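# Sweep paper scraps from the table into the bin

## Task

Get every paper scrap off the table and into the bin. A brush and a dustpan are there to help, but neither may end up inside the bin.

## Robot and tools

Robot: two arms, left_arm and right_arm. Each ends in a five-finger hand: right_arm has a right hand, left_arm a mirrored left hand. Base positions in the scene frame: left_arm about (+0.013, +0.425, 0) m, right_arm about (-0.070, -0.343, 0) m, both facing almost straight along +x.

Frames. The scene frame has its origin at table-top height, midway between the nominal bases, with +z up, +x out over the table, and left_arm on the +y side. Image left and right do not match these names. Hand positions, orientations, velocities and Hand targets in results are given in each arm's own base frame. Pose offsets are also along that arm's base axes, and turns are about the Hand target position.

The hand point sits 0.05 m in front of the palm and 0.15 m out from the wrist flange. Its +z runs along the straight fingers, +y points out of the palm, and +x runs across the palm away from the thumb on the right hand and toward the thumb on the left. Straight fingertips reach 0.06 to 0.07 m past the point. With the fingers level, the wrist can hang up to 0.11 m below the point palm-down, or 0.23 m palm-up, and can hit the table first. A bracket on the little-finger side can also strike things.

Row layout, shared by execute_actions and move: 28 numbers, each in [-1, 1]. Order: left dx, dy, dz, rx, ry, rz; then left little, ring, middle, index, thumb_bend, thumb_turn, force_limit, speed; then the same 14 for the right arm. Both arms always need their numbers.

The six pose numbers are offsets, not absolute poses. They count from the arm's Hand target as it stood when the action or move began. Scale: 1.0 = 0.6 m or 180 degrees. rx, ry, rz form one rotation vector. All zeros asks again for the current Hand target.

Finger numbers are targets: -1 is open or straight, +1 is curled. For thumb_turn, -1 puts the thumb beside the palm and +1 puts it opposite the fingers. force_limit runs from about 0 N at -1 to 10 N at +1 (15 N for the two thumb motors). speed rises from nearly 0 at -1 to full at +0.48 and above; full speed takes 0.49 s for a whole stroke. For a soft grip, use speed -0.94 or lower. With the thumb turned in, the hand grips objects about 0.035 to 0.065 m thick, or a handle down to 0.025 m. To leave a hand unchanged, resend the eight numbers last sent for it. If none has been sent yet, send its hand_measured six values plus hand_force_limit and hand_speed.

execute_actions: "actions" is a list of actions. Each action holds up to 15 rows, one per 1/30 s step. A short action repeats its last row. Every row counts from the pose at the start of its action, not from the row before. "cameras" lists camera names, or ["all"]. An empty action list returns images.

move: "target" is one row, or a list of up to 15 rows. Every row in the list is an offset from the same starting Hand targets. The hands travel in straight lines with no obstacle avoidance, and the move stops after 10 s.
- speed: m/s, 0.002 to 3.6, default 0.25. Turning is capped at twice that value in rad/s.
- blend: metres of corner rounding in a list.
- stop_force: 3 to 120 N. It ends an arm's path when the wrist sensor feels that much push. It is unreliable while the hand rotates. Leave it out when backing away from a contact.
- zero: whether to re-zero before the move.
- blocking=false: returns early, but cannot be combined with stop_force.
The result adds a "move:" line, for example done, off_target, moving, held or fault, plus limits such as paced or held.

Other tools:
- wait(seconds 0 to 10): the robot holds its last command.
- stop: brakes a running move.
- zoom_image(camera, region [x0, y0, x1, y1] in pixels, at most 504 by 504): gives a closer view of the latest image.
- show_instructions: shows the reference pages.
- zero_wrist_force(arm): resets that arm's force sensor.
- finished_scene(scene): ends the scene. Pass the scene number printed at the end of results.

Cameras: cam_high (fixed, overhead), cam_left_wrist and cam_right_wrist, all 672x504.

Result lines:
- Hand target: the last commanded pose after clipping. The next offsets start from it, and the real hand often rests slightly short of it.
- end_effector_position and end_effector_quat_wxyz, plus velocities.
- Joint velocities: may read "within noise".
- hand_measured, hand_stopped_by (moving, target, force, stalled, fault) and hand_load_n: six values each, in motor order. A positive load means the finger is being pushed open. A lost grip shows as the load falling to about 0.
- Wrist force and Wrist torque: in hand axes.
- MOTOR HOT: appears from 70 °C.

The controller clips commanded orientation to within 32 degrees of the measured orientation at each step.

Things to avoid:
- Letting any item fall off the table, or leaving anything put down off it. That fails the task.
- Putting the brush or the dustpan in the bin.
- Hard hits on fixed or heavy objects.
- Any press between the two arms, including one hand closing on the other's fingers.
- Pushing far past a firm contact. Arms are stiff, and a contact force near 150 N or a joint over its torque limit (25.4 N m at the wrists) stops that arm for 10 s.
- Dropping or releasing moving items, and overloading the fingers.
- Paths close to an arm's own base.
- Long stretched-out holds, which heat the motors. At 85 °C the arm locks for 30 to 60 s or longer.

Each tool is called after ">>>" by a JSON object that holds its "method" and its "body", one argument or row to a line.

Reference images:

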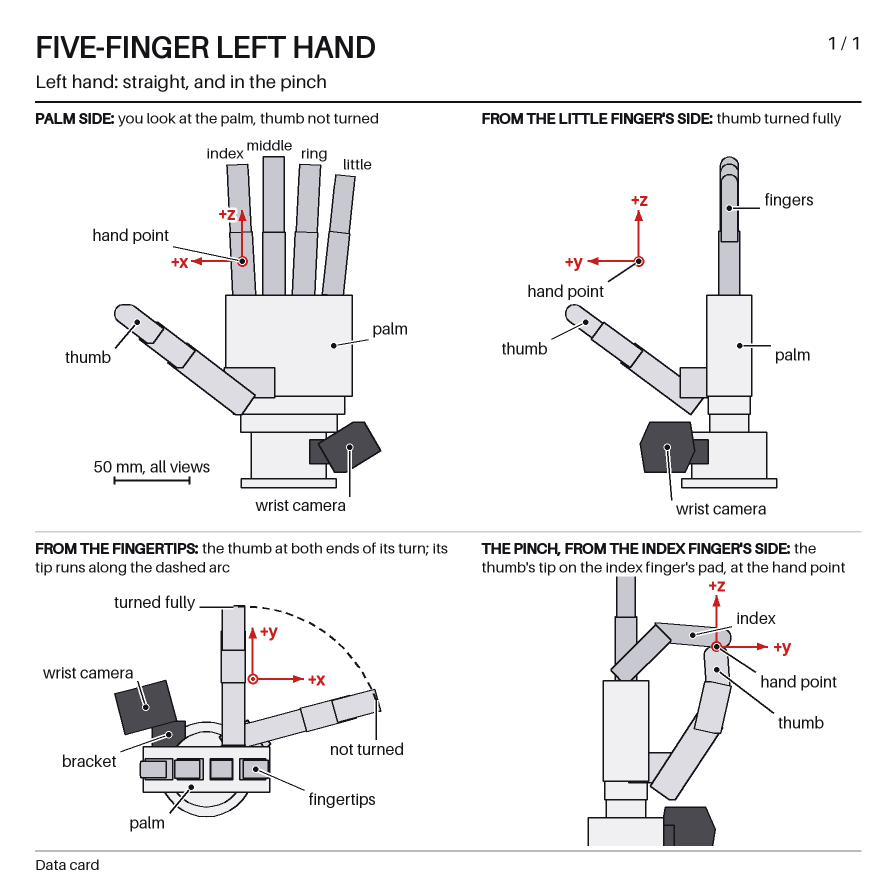

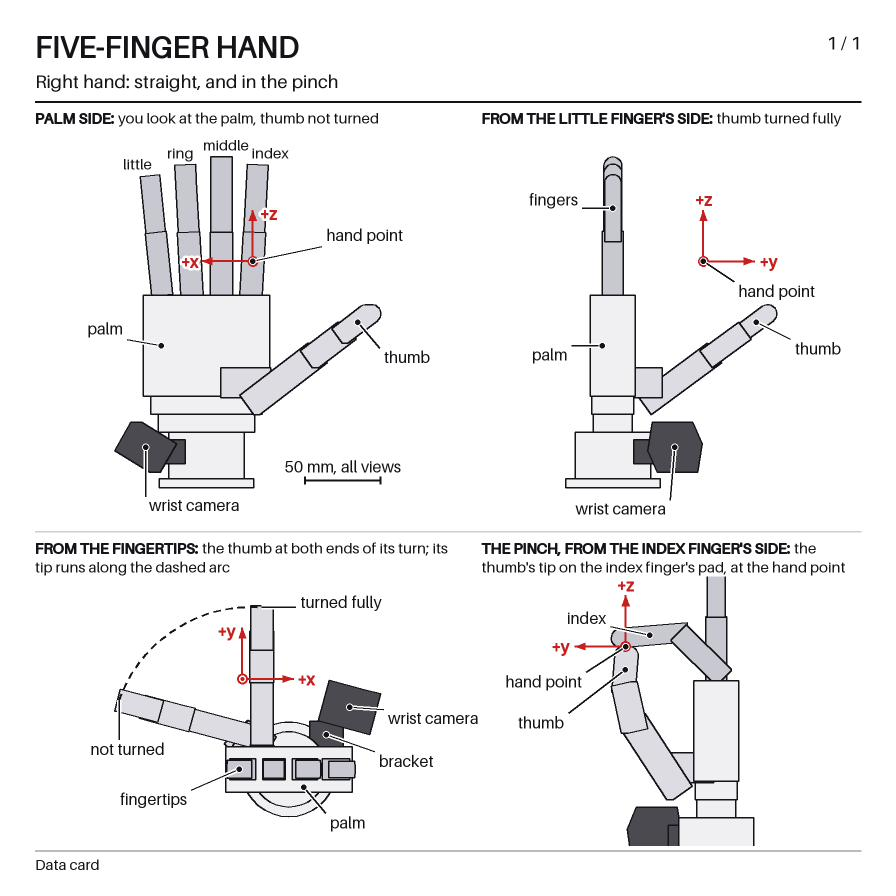

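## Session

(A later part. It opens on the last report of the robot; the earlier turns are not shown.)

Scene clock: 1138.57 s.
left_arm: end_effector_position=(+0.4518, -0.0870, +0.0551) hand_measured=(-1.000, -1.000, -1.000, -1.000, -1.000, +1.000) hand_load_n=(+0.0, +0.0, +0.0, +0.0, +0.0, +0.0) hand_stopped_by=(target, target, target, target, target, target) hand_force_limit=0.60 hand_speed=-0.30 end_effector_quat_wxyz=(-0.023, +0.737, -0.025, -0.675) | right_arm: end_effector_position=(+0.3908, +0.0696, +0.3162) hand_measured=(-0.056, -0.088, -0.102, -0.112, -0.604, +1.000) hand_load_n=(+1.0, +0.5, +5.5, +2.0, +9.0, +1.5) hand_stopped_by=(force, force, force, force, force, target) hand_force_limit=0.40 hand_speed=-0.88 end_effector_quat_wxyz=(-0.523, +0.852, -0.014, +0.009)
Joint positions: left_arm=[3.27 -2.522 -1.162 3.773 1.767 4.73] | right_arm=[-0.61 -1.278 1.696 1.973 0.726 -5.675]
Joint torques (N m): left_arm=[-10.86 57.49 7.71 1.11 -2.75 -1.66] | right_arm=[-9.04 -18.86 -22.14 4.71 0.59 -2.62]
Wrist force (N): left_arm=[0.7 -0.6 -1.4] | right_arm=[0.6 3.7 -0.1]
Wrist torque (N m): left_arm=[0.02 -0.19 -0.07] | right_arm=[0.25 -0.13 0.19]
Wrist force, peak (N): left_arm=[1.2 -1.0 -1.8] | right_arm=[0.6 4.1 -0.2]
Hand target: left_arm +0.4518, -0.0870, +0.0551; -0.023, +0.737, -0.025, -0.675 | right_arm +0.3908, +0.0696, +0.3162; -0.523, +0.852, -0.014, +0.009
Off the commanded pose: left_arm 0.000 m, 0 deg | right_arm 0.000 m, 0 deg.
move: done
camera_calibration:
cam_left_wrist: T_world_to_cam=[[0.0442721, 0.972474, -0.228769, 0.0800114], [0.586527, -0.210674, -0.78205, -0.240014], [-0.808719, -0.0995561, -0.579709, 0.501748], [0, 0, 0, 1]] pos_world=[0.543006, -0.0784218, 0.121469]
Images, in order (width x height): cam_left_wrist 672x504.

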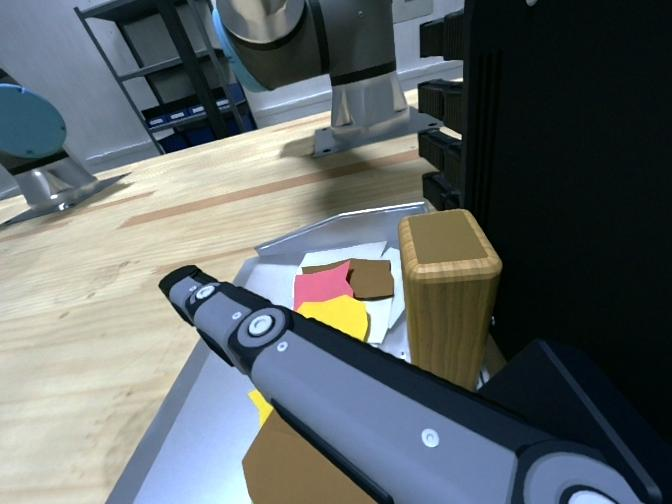

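>>> {"method": "move", "body": {
  "target": [0.006,0.002,0,0,0,0,-1,-1,-1,-1,-1,1,0.6,-0.3,0,0,0,0,0,0,0.3,0.3,0.3,0.3,0.35,1,0.4,-0.88],
  "speed": 0.03
}}

>>> {"method": "move", "body": {
  "target": [0,0,0,0,0,0,-1,-1,-1,-1,0.3,1,0.2,-0.2,0,0,0,0,0,0,0.3,0.3,0.3,0.3,0.35,1,0.4,-0.88]
}}

>>> {"method": "move", "body": {
  "target": [0,0,0,0,0,0,-1,-1,-1,-1,1,1,0.5,-0.85,0,0,0,0,0,0,0.3,0.3,0.3,0.3,0.35,1,0.4,-0.88],
  "cameras": ["cam_left_wrist","cam_high"]
}}

>>> {"method": "zoom_image", "body": {
  "camera": "cam_high",
  "region": [370, 150, 570, 300]
}}

Scene clock: 1153.57 s.
left_arm: end_effector_position=(+0.4553, -0.0858, +0.0551) hand_measured=(-1.000, -1.000, -1.000, -1.000, -1.000, +1.000) hand_load_n=(+0.0, +0.0, +0.5, +0.0, +0.0, +0.0) hand_stopped_by=(target, target, target, target, target, target) hand_force_limit=0.60 hand_speed=-0.30 end_effector_quat_wxyz=(-0.023, +0.737, -0.025, -0.675) | right_arm: end_effector_position=(+0.3908, +0.0696, +0.3162) hand_measured=(-0.056, -0.088, -0.102, -0.112, -0.604, +1.000) hand_load_n=(+1.0, +0.5, +5.5, +2.0, +9.0, +1.0) hand_stopped_by=(force, force, force, force, force, target) hand_force_limit=0.40 hand_speed=-0.88 end_effector_quat_wxyz=(-0.523, +0.852, -0.014, +0.009)
Joint positions: left_arm=[3.271 -2.53 -1.147 3.765 1.768 4.73] | right_arm=[-0.61 -1.278 1.696 1.973 0.726 -5.675]
Joint torques (N m): left_arm=[11.64 41.93 27.76 -3.65 2.44 1.56] | right_arm=[-8.94 -19.79 -22.21 4.75 0.67 -2.84]
Wrist force (N): left_arm=[0.8 0.7 -1.4] | right_arm=[0.4 3.8 0.2]
Wrist torque (N m): left_arm=[0.08 -0.20 -0.07] | right_arm=[0.24 -0.12 0.19]
Wrist force, peak (N): left_arm=[1.2 -1.0 -1.9] | right_arm=[0.8 4.1 0.0]
Hand target: left_arm +0.4554, -0.0858, +0.0551; -0.023, +0.737, -0.025, -0.675 | right_arm +0.3908, +0.0696, +0.3162; -0.523, +0.852, -0.014, +0.009
Off the commanded pose: left_arm 0.000 m, 0 deg | right_arm 0.000 m, 0 deg.
move: done

Scene clock: 1155.00 s.
left_arm: end_effector_position=(+0.4554, -0.0858, +0.0551) hand_measured=(-1.000, -1.000, -1.000, -1.000, +0.300, +1.000) hand_load_n=(+0.0, +0.0, +0.0, +0.0, +0.0, +0.5) hand_stopped_by=(target, target, target, target, target, target) hand_force_limit=0.20 hand_speed=-0.20 end_effector_quat_wxyz=(-0.023, +0.737, -0.025, -0.675) | right_arm: end_effector_position=(+0.3908, +0.0696, +0.3162) hand_measured=(-0.056, -0.088, -0.102, -0.112, -0.604, +1.000) hand_load_n=(+1.0, +0.5, +5.5, +2.0, +9.0, +1.0) hand_stopped_by=(force, force, force, force, force, target) hand_force_limit=0.40 hand_speed=-0.88 end_effector_quat_wxyz=(-0.523, +0.852, -0.014, +0.009)
Joint positions: left_arm=[3.271 -2.53 -1.146 3.764 1.768 4.73] | right_arm=[-0.61 -1.278 1.696 1.973 0.726 -5.675]
Joint torques (N m): left_arm=[10.48 40.62 24.93 -3.25 0.61 1.57] | right_arm=[-8.75 -19.71 -22.05 4.84 0.55 -2.61]
Wrist force (N): left_arm=[0.9 0.5 -1.4] | right_arm=[0.5 3.7 -0.3]
Wrist torque (N m): left_arm=[0.05 -0.20 -0.06] | right_arm=[0.25 -0.11 0.18]
Wrist force, peak (N): left_arm=[0.7 0.8 -1.8] | right_arm=[0.7 4.1 0.0]
Hand target: left_arm +0.4554, -0.0858, +0.0551; -0.023, +0.737, -0.025, -0.675 | right_arm +0.3908, +0.0696, +0.3162; -0.523, +0.852, -0.014, +0.009
Off the commanded pose: left_arm 0.000 m, 0 deg | right_arm 0.000 m, 0 deg.
move: done

Scene clock: 1156.77 s.
left_arm: end_effector_position=(+0.4554, -0.0858, +0.0551) hand_measured=(-1.000, -1.000, -1.000, -1.000, +0.620, +1.000) hand_load_n=(+0.0, +0.0, +0.0, +0.5, +10.5, +2.0) hand_stopped_by=(target, target, target, target, force, target) hand_force_limit=0.50 hand_speed=-0.85 end_effector_quat_wxyz=(-0.023, +0.737, -0.025, -0.675) | right_arm: end_effector_position=(+0.3908, +0.0696, +0.3162) hand_measured=(-0.056, -0.088, -0.102, -0.112, -0.604, +1.000) hand_load_n=(+1.0, +0.5, +5.5, +2.0, +8.5, +1.0) hand_stopped_by=(force, force, force, force, force, target) hand_force_limit=0.40 hand_speed=-0.88 end_effector_quat_wxyz=(-0.523, +0.852, -0.014, +0.009)
Joint positions: left_arm=[3.271 -2.53 -1.146 3.764 1.768 4.73] | right_arm=[-0.61 -1.278 1.696 1.973 0.726 -5.675]
Joint torques (N m): left_arm=[10.38 41.09 22.23 -2.72 -1.77 1.5] | right_arm=[-9.24 -20.57 -21.65 4.94 0.63 -2.55]
Wrist force (N): left_arm=[-0.7 1.6 -1.4] | right_arm=[0.8 3.9 0.0]
Wrist torque (N m): left_arm=[0.20 -0.17 -0.28] | right_arm=[0.28 -0.17 0.21]
Wrist force, peak (N): left_arm=[0.3 2.7 -1.9] | right_arm=[0.7 4.1 -0.1]
Hand target: left_arm +0.4554, -0.0858, +0.0551; -0.023, +0.737, -0.025, -0.675 | right_arm +0.3908, +0.0696, +0.3162; -0.523, +0.852, -0.014, +0.009
Off the commanded pose: left_arm 0.000 m, 0 deg | right_arm 0.000 m, 0 deg.
move: done
camera_calibration:
cam_left_wrist: T_world_to_cam=[[0.0442721, 0.972474, -0.228769, 0.0786851], [0.586527, -0.210674, -0.78205, -0.241873], [-0.808719, -0.0995561, -0.579709, 0.504779], [0, 0, 0, 1]] pos_world=[0.546606, -0.0772218, 0.121469]
Images, in order (width x height): cam_high 672x504, cam_left_wrist 672x504.

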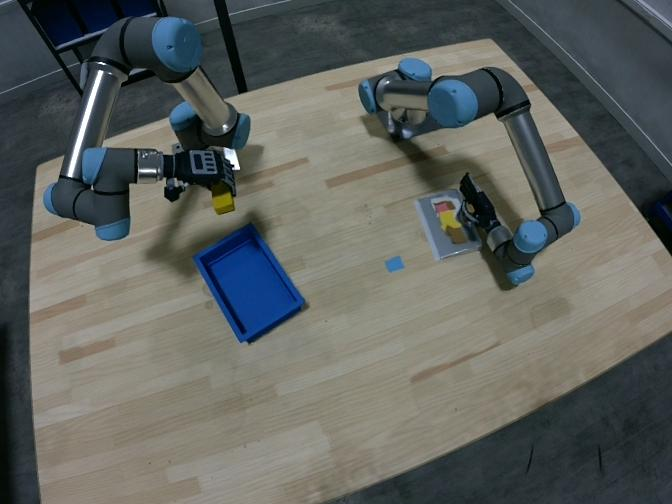

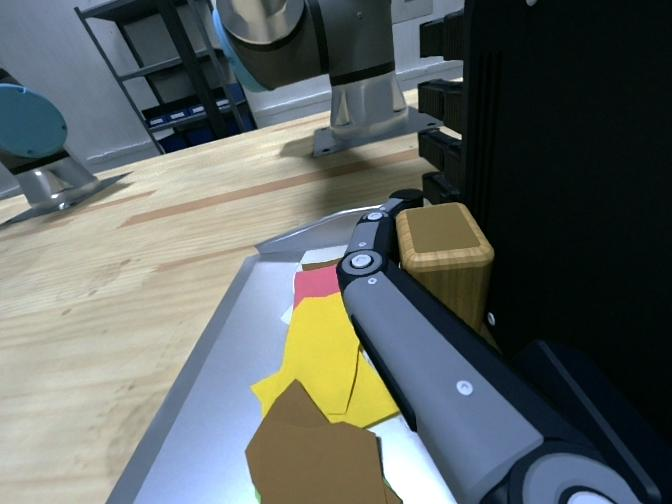

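Scaled by 2.520.

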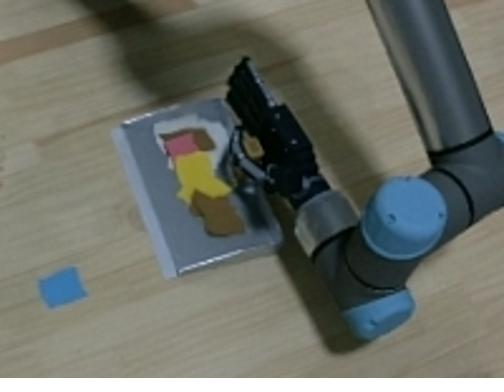

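>>> {"method": "move", "body": {
  "target": [
    [0,0,0.004,0,0,0,-1,-1,-1,-1,1,1,0.5,-0.85,0.2,0.3,-0.25,0,0,0,0.3,0.3,0.3,0.3,0.35,1,0.4,-0.88],
    [0.0667,-0.0015,0.003,0,0,0,-1,-1,-1,-1,1,1,0.5,-0.85,0.3248,0.53,-0.35,0,0,0,0.3,0.3,0.3,0.3,0.35,1,0.4,-0.88],
    [0.0667,-0.0015,-0.0003,0,0,0,-1,-1,-1,-1,1,1,0.5,-0.85,0.3248,0.53,-0.46,0,0,0,0.3,0.3,0.3,0.3,0.35,1,0.4,-0.88]
  ],
  "speed": 0.15
}}

>>> {"method": "move", "body": {
  "target": [0,0,0,0,0,0,-1,-1,-1,-1,1,1,0.5,-0.85,0,0,-0.03,0,0,0,0.3,0.3,0.3,0.3,0.35,1,0.4,-0.88],
  "speed": 0.01,
  "stop_force": 6,
  "cameras": ["all"]
}}

>>> {"method": "zoom_image", "body": {
  "camera": "cam_high",
  "region": [330, 170, 530, 320]
}}

Scene clock: 1184.63 s.
left_arm: end_effector_position=(+0.4954, -0.0867, +0.0549) hand_measured=(-1.000, -1.000, -1.000, -1.000, +0.620, +1.000) hand_load_n=(+0.0, +0.0, +0.0, +0.0, +10.5, +0.5) hand_stopped_by=(target, target, target, target, force, target) hand_force_limit=0.50 hand_speed=-0.85 end_effector_quat_wxyz=(-0.023, +0.737, -0.025, -0.675) | right_arm: end_effector_position=(+0.5857, +0.3876, +0.0404) hand_measured=(-0.056, -0.088, -0.102, -0.112, -0.604, +1.000) hand_load_n=(+1.0, +0.0, +5.0, +2.0, +8.5, +1.5) hand_stopped_by=(force, force, force, force, force, target) hand_force_limit=0.40 hand_speed=-0.88 end_effector_quat_wxyz=(-0.523, +0.852, -0.014, +0.009)
Joint positions: left_arm=[3.263 -2.628 -0.947 3.663 1.76 4.729] | right_arm=[0.093 -0.555 0.96 0.921 0.486 -4.439]
Joint torques (N m): left_arm=[-11.58 36.71 5.38 2.6 -2.33 -1.55] | right_arm=[10.62 -43.43 -7.81 -0.06 0.17 2.56]
Wrist force (N): left_arm=[-11.2 -0.3 -9.5] | right_arm=[0.0 3.7 -0.1]
Wrist torque (N m): left_arm=[0.44 0.15 -0.68] | right_arm=[0.31 -0.05 -0.05]
Wrist force, peak (N): left_arm=[-11.7 -0.5 -9.6] | right_arm=[0.4 4.2 -1.0]
Hand target: left_arm +0.4954, -0.0867, +0.0549; -0.023, +0.737, -0.025, -0.675 | right_arm +0.5857, +0.3876, +0.0402; -0.523, +0.852, -0.014, +0.009
Off the commanded pose: left_arm 0.000 m, 0 deg | right_arm 0.000 m, 0 deg.
move: done

Scene clock: 1186.90 s.
left_arm: end_effector_position=(+0.4954, -0.0867, +0.0549) hand_measured=(-1.000, -1.000, -1.000, -1.000, +0.620, +1.000) hand_load_n=(+0.0, +0.0, +0.0, +0.0, +10.5, +0.0) hand_stopped_by=(target, target, target, target, force, target) hand_force_limit=0.50 hand_speed=-0.85 end_effector_quat_wxyz=(-0.023, +0.737, -0.025, -0.675) | right_arm: end_effector_position=(+0.5857, +0.3876, +0.0308) hand_measured=(-0.056, -0.088, -0.102, -0.112, -0.604, +1.000) hand_load_n=(+2.0, +1.0, +5.5, +2.5, +8.5, +1.0) hand_stopped_by=(force, force, force, force, force, target) hand_force_limit=0.40 hand_speed=-0.88 end_effector_quat_wxyz=(-0.523, +0.852, -0.014, +0.009)
Joint positions: left_arm=[3.263 -2.628 -0.947 3.663 1.76 4.729] | right_arm=[0.093 -0.544 0.965 0.905 0.486 -4.439]
Joint torques (N m): left_arm=[-11.22 36.37 5.34 2.9 -2.05 -1.28] | right_arm=[5.82 -66.79 -21.16 4.42 0.36 1.68]
Wrist force (N): left_arm=[-12.5 -0.6 -10.5] | right_arm=[1.6 0.4 -0.1]
Wrist torque (N m): left_arm=[0.46 0.19 -0.73] | right_arm=[0.18 -0.07 -0.07]
Wrist force, peak (N): left_arm=[-13.6 -0.6 -10.7] | right_arm=[1.8 -5.8 -2.0]
Hand target: left_arm +0.4954, -0.0867, +0.0549; -0.023, +0.737, -0.025, -0.675 | right_arm +0.5857, +0.3876, +0.0308; -0.523, +0.852, -0.014, +0.009 (not the last commanded pose)
Off the commanded pose: left_arm 0.000 m, 0 deg | right_arm 0.009 m, 0 deg.
move: contact (right_arm)
camera_calibration:
cam_left_wrist: T_world_to_cam=[[0.0442721, 0.972474, -0.228769, 0.0777665], [0.586527, -0.210674, -0.78205, -0.265602], [-0.808719, -0.0995561, -0.579709, 0.53698], [0, 0, 0, 1]] pos_world=[0.586606, -0.0781218, 0.121369]
cam_right_wrist: T_world_to_cam=[[0.242948, -0.398865, -0.884242, 0.0405693], [-0.826758, -0.561941, 0.0263273, 0.697932], [-0.507393, 0.724658, -0.466287, 0.143761], [0, 0, 0, 1]] pos_world=[0.640108, 0.304201, 0.0845322]

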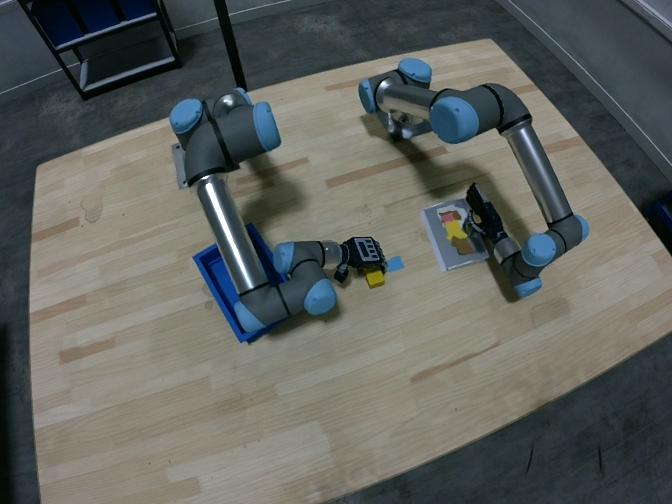

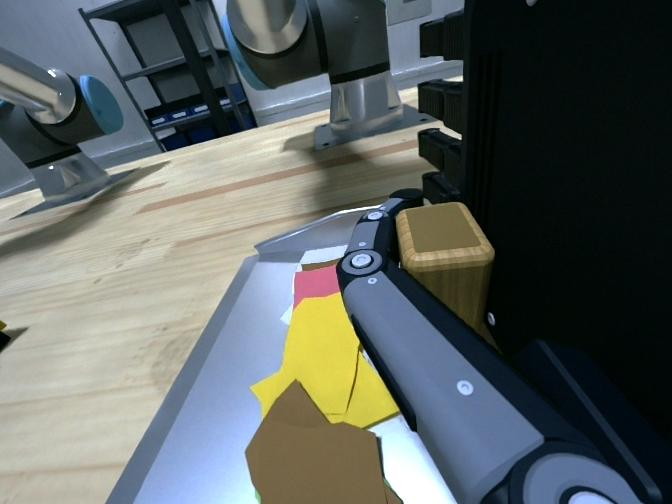

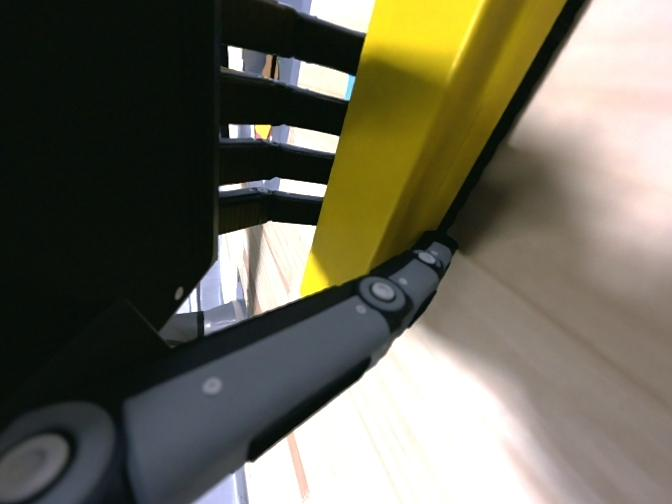

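Scaled by 2.520.

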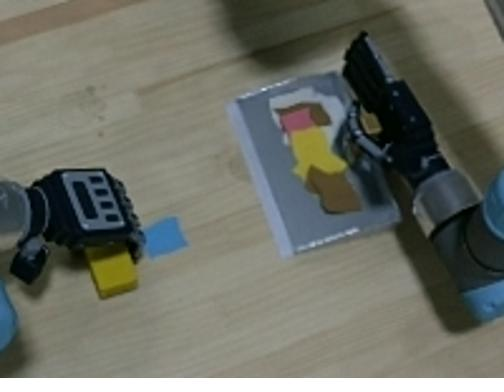

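>>> {"method": "move", "body": {
  "target": [
    [0,0,0,0,0,0,-1,-1,-1,-1,1,1,0.5,-0.85,0,0.32,0,0,0,0,0.3,0.3,0.3,0.3,0.35,1,0.4,-0.88],
    [0,0,0,0,0,0,-1,-1,-1,-1,1,1,0.5,-0.85,0,0.354,0.003,0,0,0,0.3,0.3,0.3,0.3,0.35,1,0.4,-0.88],
    [0,0,0,0,0,0,-1,-1,-1,-1,1,1,0.5,-0.85,0,0.41,0.003,0,0,0,0.3,0.3,0.3,0.3,0.35,1,0.4,-0.88]
  ],
  "speed": 0.06,
  "stop_force": 18,
  "cameras": ["cam_high","cam_left_wrist"]
}}

Scene clock: 1290.20 s.
left_arm: end_effector_position=(+0.4954, -0.0867, +0.0549) hand_measured=(-1.000, -1.000, -1.000, -1.000, +0.620, +1.000) hand_load_n=(+0.0, +0.0, +0.0, +0.0, +10.5, +0.0) hand_stopped_by=(target, target, target, target, force, target) hand_force_limit=0.50 hand_speed=-0.85 end_effector_quat_wxyz=(-0.023, +0.737, -0.025, -0.675) | right_arm: end_effector_position=(+0.5854, +0.6334, +0.0326) hand_measured=(-0.056, -0.088, -0.102, -0.112, -0.604, +1.000) hand_load_n=(+1.0, +0.0, +5.5, +2.5, +8.5, +1.5) hand_stopped_by=(force, force, force, force, force, target) hand_force_limit=0.40 hand_speed=-0.88 end_effector_quat_wxyz=(-0.524, +0.852, -0.015, +0.011)
Joint positions: left_arm=[3.263 -2.628 -0.947 3.663 1.76 4.729] | right_arm=[0.443 -0.145 0.035 0.939 0.658 -3.858]
Joint torques (N m): left_arm=[-9.6 47.83 21.27 -1.63 -1.16 -0.7] | right_arm=[9.27 -50.6 -24.13 3.39 -2.09 -2.61]
Wrist force (N): left_arm=[-12.5 -1.0 -8.0] | right_arm=[-0.3 0.3 -2.2]
Wrist torque (N m): left_arm=[0.32 0.19 -0.69] | right_arm=[0.04 -0.15 0.14]
Wrist force, peak (N): left_arm=[-13.3 -0.5 -10.6] | right_arm=[0.6 -4.7 -8.8]
Hand target: left_arm +0.4954, -0.0867, +0.0549; -0.023, +0.737, -0.025, -0.675 | right_arm +0.5857, +0.6336, +0.0326; -0.523, +0.852, -0.014, +0.009
Off the commanded pose: left_arm 0.000 m, 0 deg | right_arm 0.000 m, 0 deg.
elbow stopped short (right arm): the move would have taken joint 3 (elbow) straighter than the controller allows.
move: done
camera_calibration:
cam_left_wrist: T_world_to_cam=[[0.0442721, 0.972474, -0.228769, 0.0777665], [0.586527, -0.210674, -0.78205, -0.265602], [-0.808719, -0.0995561, -0.579709, 0.53698], [0, 0, 0, 1]] pos_world=[0.586606, -0.0781218, 0.121369]
Images, in order (width x height): cam_high 672x504, cam_left_wrist 672x504.

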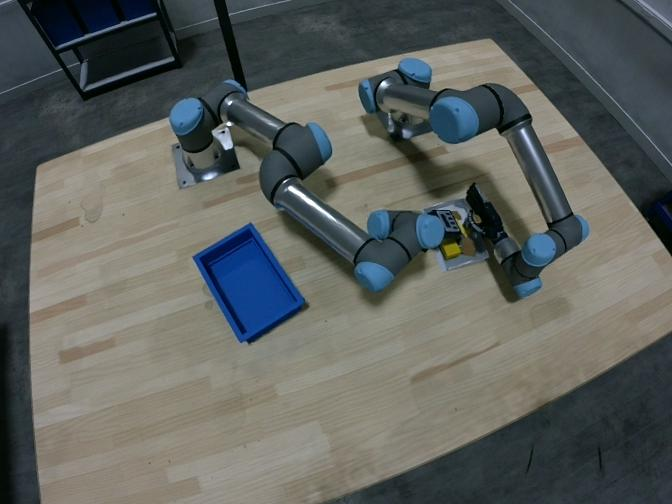

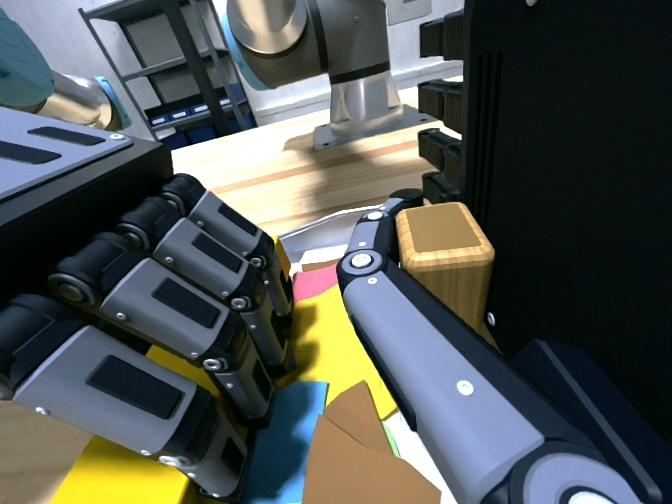

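Blue appears in the tray. Raise the brush and check.

>>> {"method": "move", "body": {
  "target": [
    [0,0,0,0,0,0,-1,-1,-1,-1,1,1,0.5,-0.85,0,-0.01,0.09,0,0,0,0.3,0.3,0.3,0.3,0.35,1,0.4,-0.88],
    [0,0,0,0,0,0,-1,-1,-1,-1,1,1,0.5,-0.85,0,-0.45,0.1,0,0,0,0.3,0.3,0.3,0.3,0.35,1,0.4,-0.88]
  ],
  "speed": 0.15,
  "blend": 0.02,
  "cameras": ["cam_high","cam_left_wrist"]
}}

>>> {"method": "zoom_image", "body": {
  "camera": "cam_high",
  "region": [360, 130, 560, 310]
}}

Scene clock: 1300.93 s.
left_arm: end_effector_position=(+0.4954, -0.0867, +0.0549) hand_measured=(-1.000, -1.000, -1.000, -1.000, +0.620, +1.000) hand_load_n=(+0.0, -0.5, +0.0, +0.0, +10.5, +0.0) hand_stopped_by=(target, target, target, target, force, target) hand_force_limit=0.50 hand_speed=-0.85 end_effector_quat_wxyz=(-0.023, +0.737, -0.025, -0.675) | right_arm: end_effector_position=(+0.5857, +0.3637, +0.0927) hand_measured=(-0.056, -0.088, -0.102, -0.112, -0.604, +1.000) hand_load_n=(+1.5, +0.5, +5.5, +2.0, +8.5, +1.5) hand_stopped_by=(force, force, force, force, force, target) hand_force_limit=0.40 hand_speed=-0.88 end_effector_quat_wxyz=(-0.523, +0.852, -0.014, +0.009)
Joint positions: left_arm=[3.263 -2.628 -0.947 3.663 1.76 4.729] | right_arm=[0.055 -0.617 0.959 1.056 0.478 -4.52]
Joint torques (N m): left_arm=[-8.02 47.96 21.55 -1.56 -0.51 -0.2] | right_arm=[-10.7 -46.84 -8.88 4.71 -3.17 -2.51]
Wrist force (N): left_arm=[-12.5 -1.0 -8.1] | right_arm=[0.2 3.2 0.0]
Wrist torque (N m): left_arm=[0.33 0.16 -0.67] | right_arm=[0.24 -0.07 0.12]
Wrist force, peak (N): left_arm=[-13.0 -0.9 -8.2] | right_arm=[0.7 4.1 0.2]
Hand target: left_arm +0.4954, -0.0867, +0.0549; -0.023, +0.737, -0.025, -0.675 | right_arm +0.5857, +0.3636, +0.0926; -0.523, +0.852, -0.014, +0.009
Off the commanded pose: left_arm 0.000 m, 0 deg | right_arm 0.000 m, 0 deg.
elbow stopped short (right arm): the move would have taken joint 3 (elbow) straighter than the controller allows.
move: done
camera_calibration:
cam_left_wrist: T_world_to_cam=[[0.0442721, 0.972474, -0.228769, 0.0777665], [0.586527, -0.210674, -0.78205, -0.265602], [-0.808719, -0.0995561, -0.579709, 0.53698], [0, 0, 0, 1]] pos_world=[0.586606, -0.0781218, 0.121369]
Images, in order (width x height): cam_high 672x504, cam_left_wrist 672x504.

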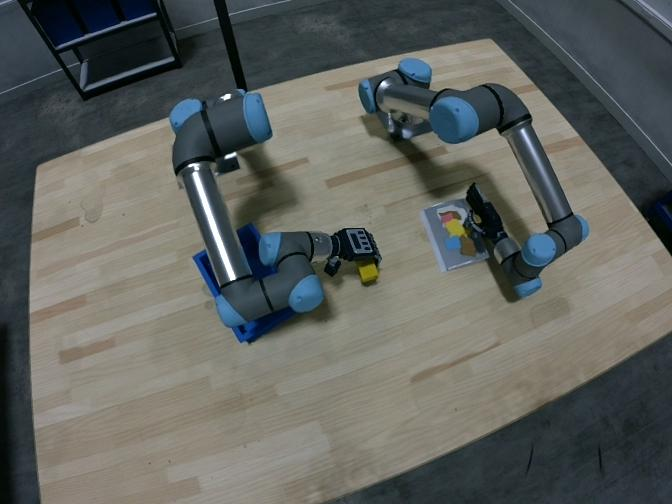

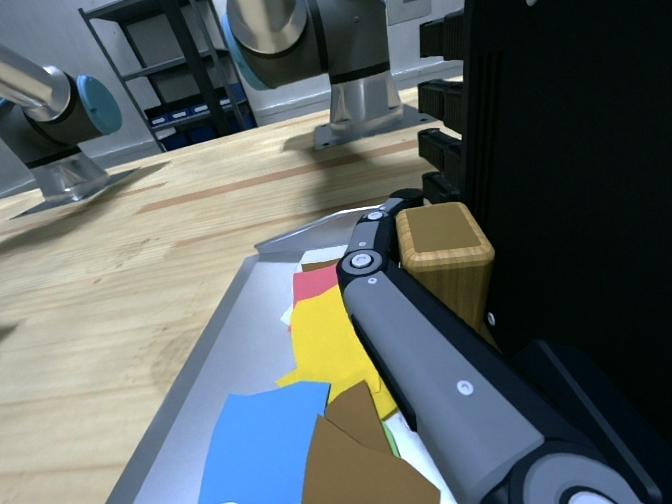

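Scaled by 2.520.

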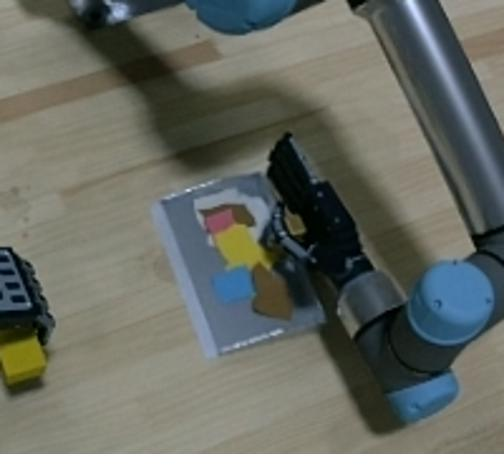

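>>> {"method": "move", "body": {
  "target": [
    [0,0,0,0,0,0,-1,-1,-1,-1,1,1,0.5,-0.85,-0.463,0.05,0,0,0,0,0.3,0.3,0.3,0.3,0.35,1,0.4,-0.88],
    [0,0,0,0,0,0,-1,-1,-1,-1,1,1,0.5,-0.85,-0.463,0.05,-0.093,0,0,0,0.3,0.3,0.3,0.3,0.35,1,0.4,-0.88]
  ],
  "speed": [0.2,0.06],
  "blend": 0.01
}}

>>> {"method": "move", "body": {
  "target": [0,0,0,0,0,0,-1,-1,-1,-1,1,1,0.5,-0.85,0,0,-0.016,0,0,0,0.3,0.3,0.3,0.3,0.35,1,0.4,-0.88],
  "speed": 0.015,
  "stop_force": 3
}}

Scene clock: 1314.50 s.
left_arm: end_effector_position=(+0.4954, -0.0867, +0.0549) hand_measured=(-1.000, -1.000, -1.000, -1.000, +0.620, +1.000) hand_load_n=(+0.0, +0.0, +0.0, +0.0, +10.5, +0.0) hand_stopped_by=(target, target, target, target, force, target) hand_force_limit=0.50 hand_speed=-0.85 end_effector_quat_wxyz=(-0.023, +0.737, -0.025, -0.675) | right_arm: end_effector_position=(+0.3079, +0.3936, +0.0369) hand_measured=(-0.056, -0.088, -0.102, -0.112, -0.604, +1.000) hand_load_n=(+1.0, +0.5, +5.5, +2.0, +9.0, +1.5) hand_stopped_by=(force, force, force, force, force, target) hand_force_limit=0.40 hand_speed=-0.88 end_effector_quat_wxyz=(-0.523, +0.852, -0.014, +0.009)
Joint positions: left_arm=[3.263 -2.628 -0.947 3.663 1.76 4.729] | right_arm=[0.183 -1.089 1.945 0.314 0.514 -4.262]
Joint torques (N m): left_arm=[-8.85 48.36 21.3 -1.42 0.33 0.05] | right_arm=[11.11 -21.76 -3.97 -0.04 0.26 2.76]
Wrist force (N): left_arm=[-12.7 -1.0 -8.1] | right_arm=[0.4 3.1 -0.3]
Wrist torque (N m): left_arm=[0.32 0.19 -0.68] | right_arm=[0.19 -0.15 -0.05]
Wrist force, peak (N): left_arm=[-12.9 -0.9 -8.2] | right_arm=[0.7 3.8 -0.1]
Hand target: left_arm +0.4954, -0.0867, +0.0549; -0.023, +0.737, -0.025, -0.675 | right_arm +0.3079, +0.3936, +0.0368; -0.523, +0.852, -0.014, +0.009
Off the commanded pose: left_arm 0.000 m, 0 deg | right_arm 0.000 m, 0 deg.
move: done

Scene clock: 1316.33 s.
left_arm: end_effector_position=(+0.4954, -0.0867, +0.0549) hand_measured=(-1.000, -1.000, -1.000, -1.000, +0.620, +1.000) hand_load_n=(+0.0, +0.0, +0.0, +0.0, +10.5, +0.0) hand_stopped_by=(target, target, target, target, force, target) hand_force_limit=0.50 hand_speed=-0.85 end_effector_quat_wxyz=(-0.023, +0.737, -0.025, -0.675) | right_arm: end_effector_position=(+0.3079, +0.3936, +0.0284) hand_measured=(-0.056, -0.088, -0.102, -0.112, -0.604, +1.000) hand_load_n=(+1.5, +1.0, +5.5, +2.5, +8.5, +1.0) hand_stopped_by=(force, force, force, force, force, target) hand_force_limit=0.40 hand_speed=-0.88 end_effector_quat_wxyz=(-0.523, +0.852, -0.014, +0.009)
Joint positions: left_arm=[3.263 -2.628 -0.947 3.663 1.76 4.729] | right_arm=[0.183 -1.072 1.949 0.294 0.514 -4.262]
Joint torques (N m): left_arm=[-9.01 47.77 20.53 -1.62 0.58 0.04] | right_arm=[7.91 -45.05 -17.47 4.28 0.23 -0.59]
Wrist force (N): left_arm=[-11.6 -0.7 -8.1] | right_arm=[1.2 0.9 -1.7]
Wrist torque (N m): left_arm=[0.37 0.15 -0.68] | right_arm=[0.10 -0.14 -0.13]
Wrist force, peak (N): left_arm=[-12.9 -0.9 -8.2] | right_arm=[0.4 -6.3 -4.4]
Hand target: left_arm +0.4954, -0.0867, +0.0549; -0.023, +0.737, -0.025, -0.675 | right_arm +0.3079, +0.3936, +0.0284; -0.523, +0.852, -0.014, +0.009 (not the last commanded pose)
Off the commanded pose: left_arm 0.000 m, 0 deg | right_arm 0.001 m, 0 deg.
move: contact (right_arm)

Open, raise, then retract.

>>> {"method": "move", "body": {
  "target": [
    [0,0,0,0,0,0,-1,-1,-1,-1,1,1,0.5,-0.85,0,0,0,0,0,0,-0.6,-0.6,-0.6,-0.6,-0.95,1,-0.4,-0.6],
    [0,0,0,0,0,0,-1,-1,-1,-1,1,1,0.5,-0.85,0,0,0.2,0,0,0,-0.6,-0.6,-0.6,-0.6,-0.95,1,-0.4,-0.6]
  ],
  "speed": 0.08,
  "cameras": ["cam_high"]
}}

Scene clock: 1328.17 s.
left_arm: end_effector_position=(+0.4954, -0.0867, +0.0549) hand_measured=(-1.000, -1.000, -1.000, -1.000, +0.620, +1.000) hand_load_n=(+0.0, +0.0, +0.0, +0.0, +10.5, +0.0) hand_stopped_by=(target, target, target, target, force, target) hand_force_limit=0.50 hand_speed=-0.85 end_effector_quat_wxyz=(-0.023, +0.737, -0.025, -0.675) | right_arm: end_effector_position=(+0.3079, +0.3936, +0.1483) hand_measured=(-0.600, -0.600, -0.600, -0.600, -0.950, +1.000) hand_load_n=(+0.0, +0.0, +0.0, +0.0, +0.0, +0.0) hand_stopped_by=(target, target, target, target, target, target) hand_force_limit=-0.40 hand_speed=-0.60 end_effector_quat_wxyz=(-0.523, +0.852, -0.014, +0.009)
Joint positions: left_arm=[3.263 -2.628 -0.947 3.663 1.76 4.729] | right_arm=[0.183 -1.271 1.849 0.593 0.514 -4.261]
Joint torques (N m): left_arm=[-8.2 47.02 21.86 -1.6 1.25 0.53] | right_arm=[-10.82 -41.86 -20.58 4.33 -2.21 -2.7]
Wrist force (N): left_arm=[-11.6 -0.7 -8.2] | right_arm=[0.3 2.4 -0.4]
Wrist torque (N m): left_arm=[0.36 0.16 -0.68] | right_arm=[0.12 -0.09 0.12]
Wrist force, peak (N): left_arm=[-13.1 -0.8 -7.9] | right_arm=[0.5 2.9 -1.0]
Hand target: left_arm +0.4954, -0.0867, +0.0549; -0.023, +0.737, -0.025, -0.675 | right_arm +0.3079, +0.3936, +0.1484; -0.523, +0.852, -0.014, +0.009
Off the commanded pose: left_arm 0.000 m, 0 deg | right_arm 0.000 m, 0 deg.
move: done
Images, in order (width x height): cam_high 672x504.

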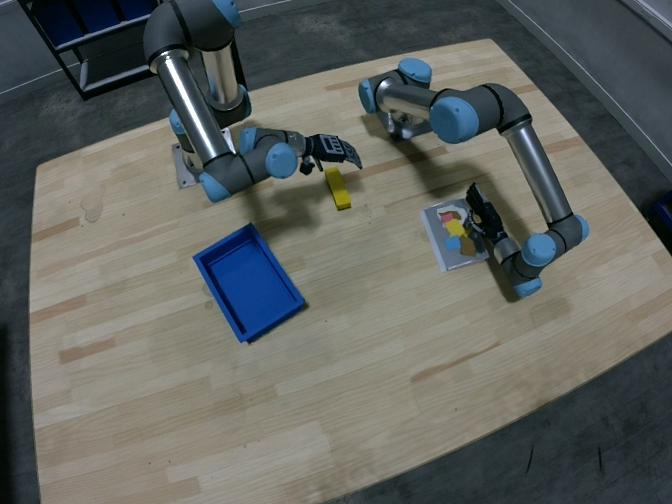

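>>> {"method": "move", "body": {
  "target": [
    [0,0,0,0,0,0,-1,-1,-1,-1,1,1,0.5,-0.85,0.05,0,0.2,0,0,0,-0.6,-0.6,-0.6,-0.6,-0.95,1,-0.4,-0.6],
    [0,0,0,0,0,0,-1,-1,-1,-1,1,1,0.5,-0.85,0.2,-0.5,0.35,0,0,0,-0.6,-0.6,-0.6,-0.6,-0.95,1,-0.4,-0.6],
    [0,0,0,0,0,0,-1,-1,-1,-1,1,1,0.5,-0.85,0.15,-0.9,0.38,0,0,0,-0.6,-0.6,-0.6,-0.6,-0.95,1,-0.4,-0.6]
  ],
  "speed": 0.25,
  "blend": 0.05
}}

>>> {"method": "move", "body": {
  "target": [0,0,0.25,0,0,0,-1,-1,-1,-1,1,1,0.5,-0.85,-0.1,-0.4,0,0,0,0,-0.6,-0.6,-0.6,-0.6,-0.95,1,-0.4,-0.6],
  "speed": 0.15,
  "cameras": ["cam_high","cam_left_wrist"]
}}

Scene clock: 1345.50 s.
left_arm: end_effector_position=(+0.4954, -0.0867, +0.0549) hand_measured=(-1.000, -1.000, -1.000, -1.000, +0.620, +1.000) hand_load_n=(+0.0, +0.0, +0.0, +0.0, +10.5, +0.5) hand_stopped_by=(target, target, target, target, force, target) hand_force_limit=0.50 hand_speed=-0.85 end_effector_quat_wxyz=(-0.023, +0.737, -0.025, -0.675) | right_arm: end_effector_position=(+0.3979, -0.1463, +0.3764) hand_measured=(-0.600, -0.600, -0.600, -0.600, -0.950, +1.000) hand_load_n=(+0.0, +0.0, +0.0, +0.0, +0.0, +0.5) hand_stopped_by=(target, target, target, target, target, target) hand_force_limit=-0.40 hand_speed=-0.60 end_effector_quat_wxyz=(-0.523, +0.852, -0.014, +0.009)
Joint positions: left_arm=[3.263 -2.628 -0.947 3.663 1.76 4.729] | right_arm=[-0.93 -1.088 1.291 2.362 0.98 -5.937]
Joint torques (N m): left_arm=[-6.39 46.66 21.56 -1.57 1.65 0.88] | right_arm=[-10.6 -25.93 -23.68 4.81 1.37 -2.62]
Wrist force (N): left_arm=[-12.3 -0.8 -8.1] | right_arm=[0.7 2.2 -0.4]
Wrist torque (N m): left_arm=[0.35 0.20 -0.69] | right_arm=[0.15 -0.19 0.14]
Wrist force, peak (N): left_arm=[-12.9 -1.0 -8.3] | right_arm=[0.1 3.3 -0.2]
Hand target: left_arm +0.4954, -0.0867, +0.0549; -0.023, +0.737, -0.025, -0.675 | right_arm +0.3979, -0.1464, +0.3764; -0.523, +0.852, -0.014, +0.009
Off the commanded pose: left_arm 0.000 m, 0 deg | right_arm 0.000 m, 0 deg.
move: done

Scene clock: 1348.03 s.
left_arm: end_effector_position=(+0.4954, -0.0867, +0.2049) hand_measured=(-1.000, -1.000, -1.000, -1.000, +0.620, +1.000) hand_load_n=(+0.0, +0.0, +0.0, +0.0, +11.0, +2.0) hand_stopped_by=(target, target, target, target, force, target) hand_force_limit=0.50 hand_speed=-0.85 end_effector_quat_wxyz=(-0.023, +0.737, -0.025, -0.675) | right_arm: end_effector_position=(+0.3378, -0.3864, +0.3764) hand_measured=(-0.600, -0.600, -0.600, -0.600, -0.950, +1.000) hand_load_n=(+0.0, +0.0, +0.0, +0.0, +0.0, +0.0) hand_stopped_by=(target, target, target, target, target, target) hand_force_limit=-0.40 hand_speed=-0.60 end_effector_quat_wxyz=(-0.523, +0.852, -0.014, +0.009)
Joint positions: left_arm=[3.263 -2.494 -0.808 3.39 1.76 4.729] | right_arm=[-1.211 -0.682 0.616 2.704 1.222 -6.098]
Joint torques (N m): left_arm=[5.06 61.63 29.48 -4.5 0.94 -1.3] | right_arm=[4.62 -41.04 -23.96 5.02 1.35 2.85]
Wrist force (N): left_arm=[4.1 1.3 -1.4] | right_arm=[0.8 1.5 -0.2]
Wrist torque (N m): left_arm=[0.21 -0.32 -0.10] | right_arm=[0.06 -0.19 0.10]
Wrist force, peak (N): left_arm=[-12.6 -1.0 -8.3] | right_arm=[0.7 2.7 -0.9]
Hand target: left_arm +0.4954, -0.0867, +0.2049; -0.023, +0.737, -0.025, -0.675 | right_arm +0.3379, -0.3864, +0.3764; -0.523, +0.852, -0.014, +0.009
Off the commanded pose: left_arm 0.000 m, 0 deg | right_arm 0.000 m, 0 deg.
move: done
camera_calibration:
cam_left_wrist: T_world_to_cam=[[0.0441938, 0.972464, -0.228826, 0.112142], [0.586544, -0.210673, -0.782038, -0.148308], [-0.808711, -0.0996552, -0.579703, 0.623923], [0, 0, 0, 1]] pos_world=[0.586606, -0.0781218, 0.271369]
Images, in order (width x height): cam_high 672x504, cam_left_wrist 672x504.

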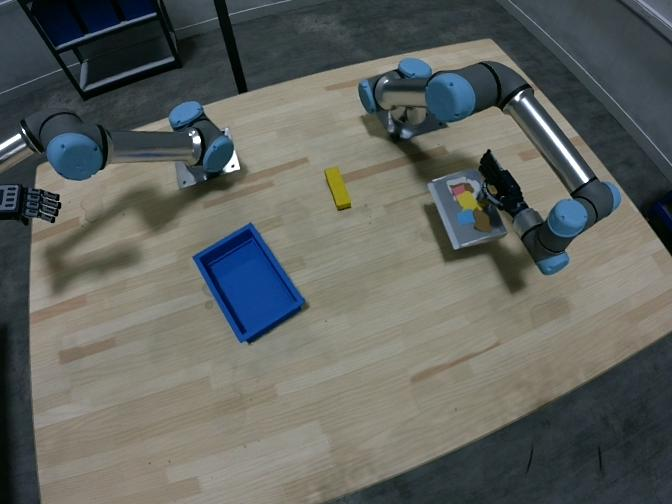

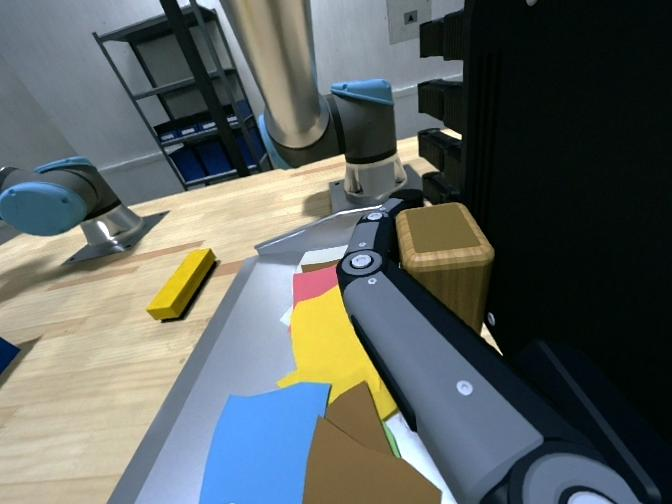

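>>> {"method": "move", "body": {
  "target": [-0.0957,-0.418,0.12,0,0,0.3333,-1,-1,-1,-1,1,1,0.5,-0.85,0,0,0,0,0,0,-0.6,-0.6,-0.6,-0.6,-0.95,1,-0.4,-0.6],
  "speed": 0.14,
  "cameras": ["cam_high","cam_left_wrist"]
}}

Scene clock: 1362.87 s.
left_arm: end_effector_position=(+0.4380, -0.3374, +0.2769) hand_measured=(-1.000, -1.000, -1.000, -1.000, +0.620, +1.000) hand_load_n=(+0.0, +0.0, +0.0, +0.0, +11.0, +2.0) hand_stopped_by=(target, target, target, target, force, target) hand_force_limit=0.50 hand_speed=-0.85 end_effector_quat_wxyz=(+0.318, +0.651, +0.346, -0.597) | right_arm: end_effector_position=(+0.3379, -0.3864, +0.3764) hand_measured=(-0.600, -0.600, -0.600, -0.600, -0.950, +1.000) hand_load_n=(+0.0, +0.0, +0.0, +0.0, +0.0, +0.0) hand_stopped_by=(target, target, target, target, target, target) hand_force_limit=-0.40 hand_speed=-0.60 end_effector_quat_wxyz=(-0.523, +0.852, -0.014, +0.009)
Joint positions: left_arm=[3.207 -1.898 -1.6 3.639 0.662 4.601] | right_arm=[-1.211 -0.682 0.616 2.704 1.222 -6.098]
Joint torques (N m): left_arm=[-11.2 41.79 11.52 1.51 -3.2 -1.81] | right_arm=[7.05 -42.36 -24.27 4.95 1.4 2.48]
Wrist force (N): left_arm=[3.8 1.0 -1.3] | right_arm=[0.8 2.0 -0.2]
Wrist torque (N m): left_arm=[0.14 -0.22 -0.11] | right_arm=[0.13 -0.20 0.12]
Wrist force, peak (N): left_arm=[5.2 1.5 -1.1] | right_arm=[0.8 2.3 -0.3]
Hand target: left_arm +0.4380, -0.3375, +0.2769; +0.318, +0.651, +0.346, -0.597 | right_arm +0.3379, -0.3864, +0.3764; -0.523, +0.852, -0.014, +0.009
Off the commanded pose: left_arm 0.000 m, 0 deg | right_arm 0.000 m, 0 deg.
move: done
camera_calibration:
cam_left_wrist: T_world_to_cam=[[-0.819846, 0.524904, -0.228754, 0.602422], [0.475843, 0.402383, -0.782088, 0.14413], [-0.318475, -0.750043, -0.579664, 0.15999], [0, 0, 0, 1]] pos_world=[0.476263, -0.254209, 0.343269]
Images, in order (width x height): cam_high 672x504, cam_left_wrist 672x504.

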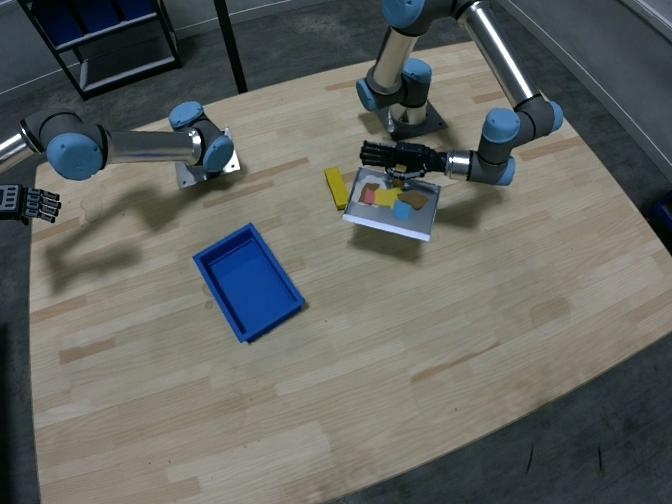

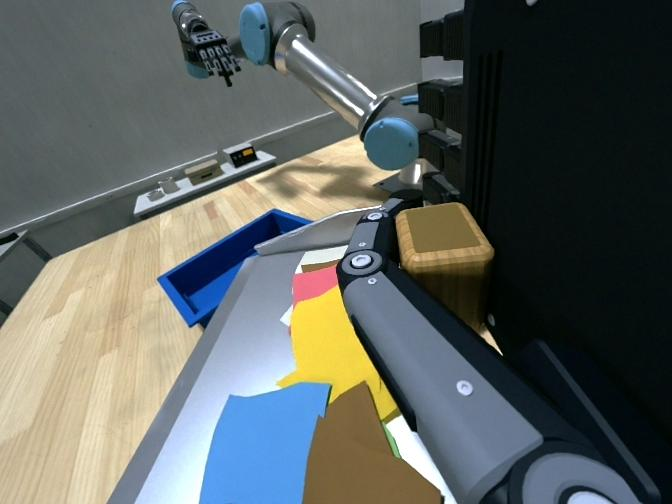

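>>> {"method": "move", "body": {
  "target": [-0.0643,-0.7422,0.0385,0,0,0.4078,-1,-1,-1,-1,1,1,0.5,-0.85,0,0,0,0,0,0,-0.6,-0.6,-0.6,-0.6,-0.95,1,-0.4,-0.6],
  "speed": 0.14,
  "cameras": ["cam_high","cam_left_wrist"]
}}

Scene clock: 1411.93 s.
left_arm: end_effector_position=(+0.3994, -0.7828, +0.3000) hand_measured=(-1.000, -1.000, -1.000, -1.000, +0.620, +1.000) hand_load_n=(+0.0, +0.0, +0.0, +0.0, +10.5, +2.0) hand_stopped_by=(target, target, target, target, force, target) hand_force_limit=0.50 hand_speed=-0.85 end_effector_quat_wxyz=(+0.611, +0.315, +0.666, -0.288) | right_arm: end_effector_position=(+0.3379, -0.3864, +0.3764) hand_measured=(-0.600, -0.600, -0.600, -0.600, -0.950, +1.000) hand_load_n=(+0.0, +0.0, +0.0, +0.0, +0.0, +0.0) hand_stopped_by=(target, target, target, target, target, target) hand_force_limit=-0.40 hand_speed=-0.60 end_effector_quat_wxyz=(-0.523, +0.852, -0.014, +0.009)
Joint positions: left_arm=[2.076 -2.246 -1.004 3.162 -1.754 4.696] | right_arm=[-1.211 -0.682 0.616 2.704 1.222 -6.098]
Joint torques (N m): left_arm=[-10.69 41.28 34.33 -0.56 -2.9 -1.45] | right_arm=[6.86 -40.87 -23.34 4.87 1.51 2.69]
Wrist force (N): left_arm=[4.9 1.0 -0.9] | right_arm=[0.7 2.0 -0.4]
Wrist torque (N m): left_arm=[0.16 -0.26 -0.07] | right_arm=[0.13 -0.17 0.11]
Wrist force, peak (N): left_arm=[5.4 1.1 -2.1] | right_arm=[0.9 2.2 -0.4]
Hand target: left_arm +0.3994, -0.7828, +0.3000; +0.611, +0.315, +0.667, -0.288 | right_arm +0.3379, -0.3864, +0.3764; -0.523, +0.852, -0.014, +0.009
Off the commanded pose: left_arm 0.000 m, 0 deg | right_arm 0.000 m, 0 deg.
move: done
camera_calibration:
cam_left_wrist: T_world_to_cam=[[-0.737071, -0.635901, -0.228814, -0.131851], [-0.249789, 0.570939, -0.78207, 0.781481], [0.627958, -0.519286, -0.579664, -0.370274], [0, 0, 0, 1]] pos_world=[0.330539, -0.7223, 0.366369]
Images, in order (width x height): cam_high 672x504, cam_left_wrist 672x504.

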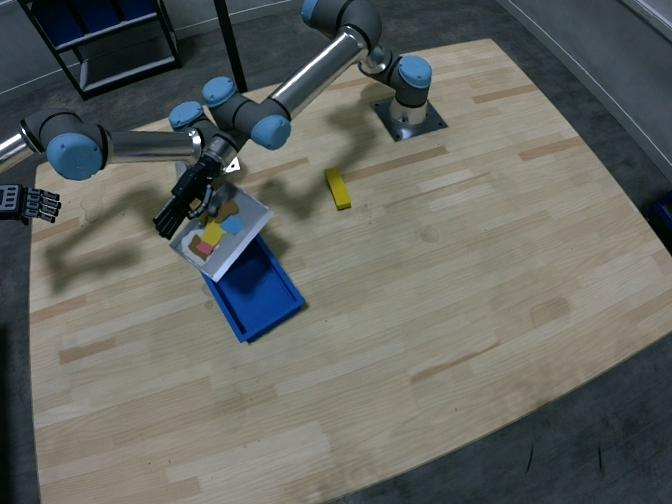

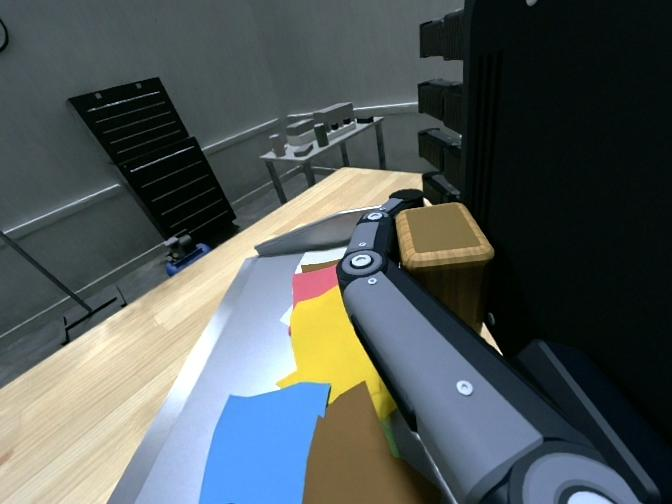

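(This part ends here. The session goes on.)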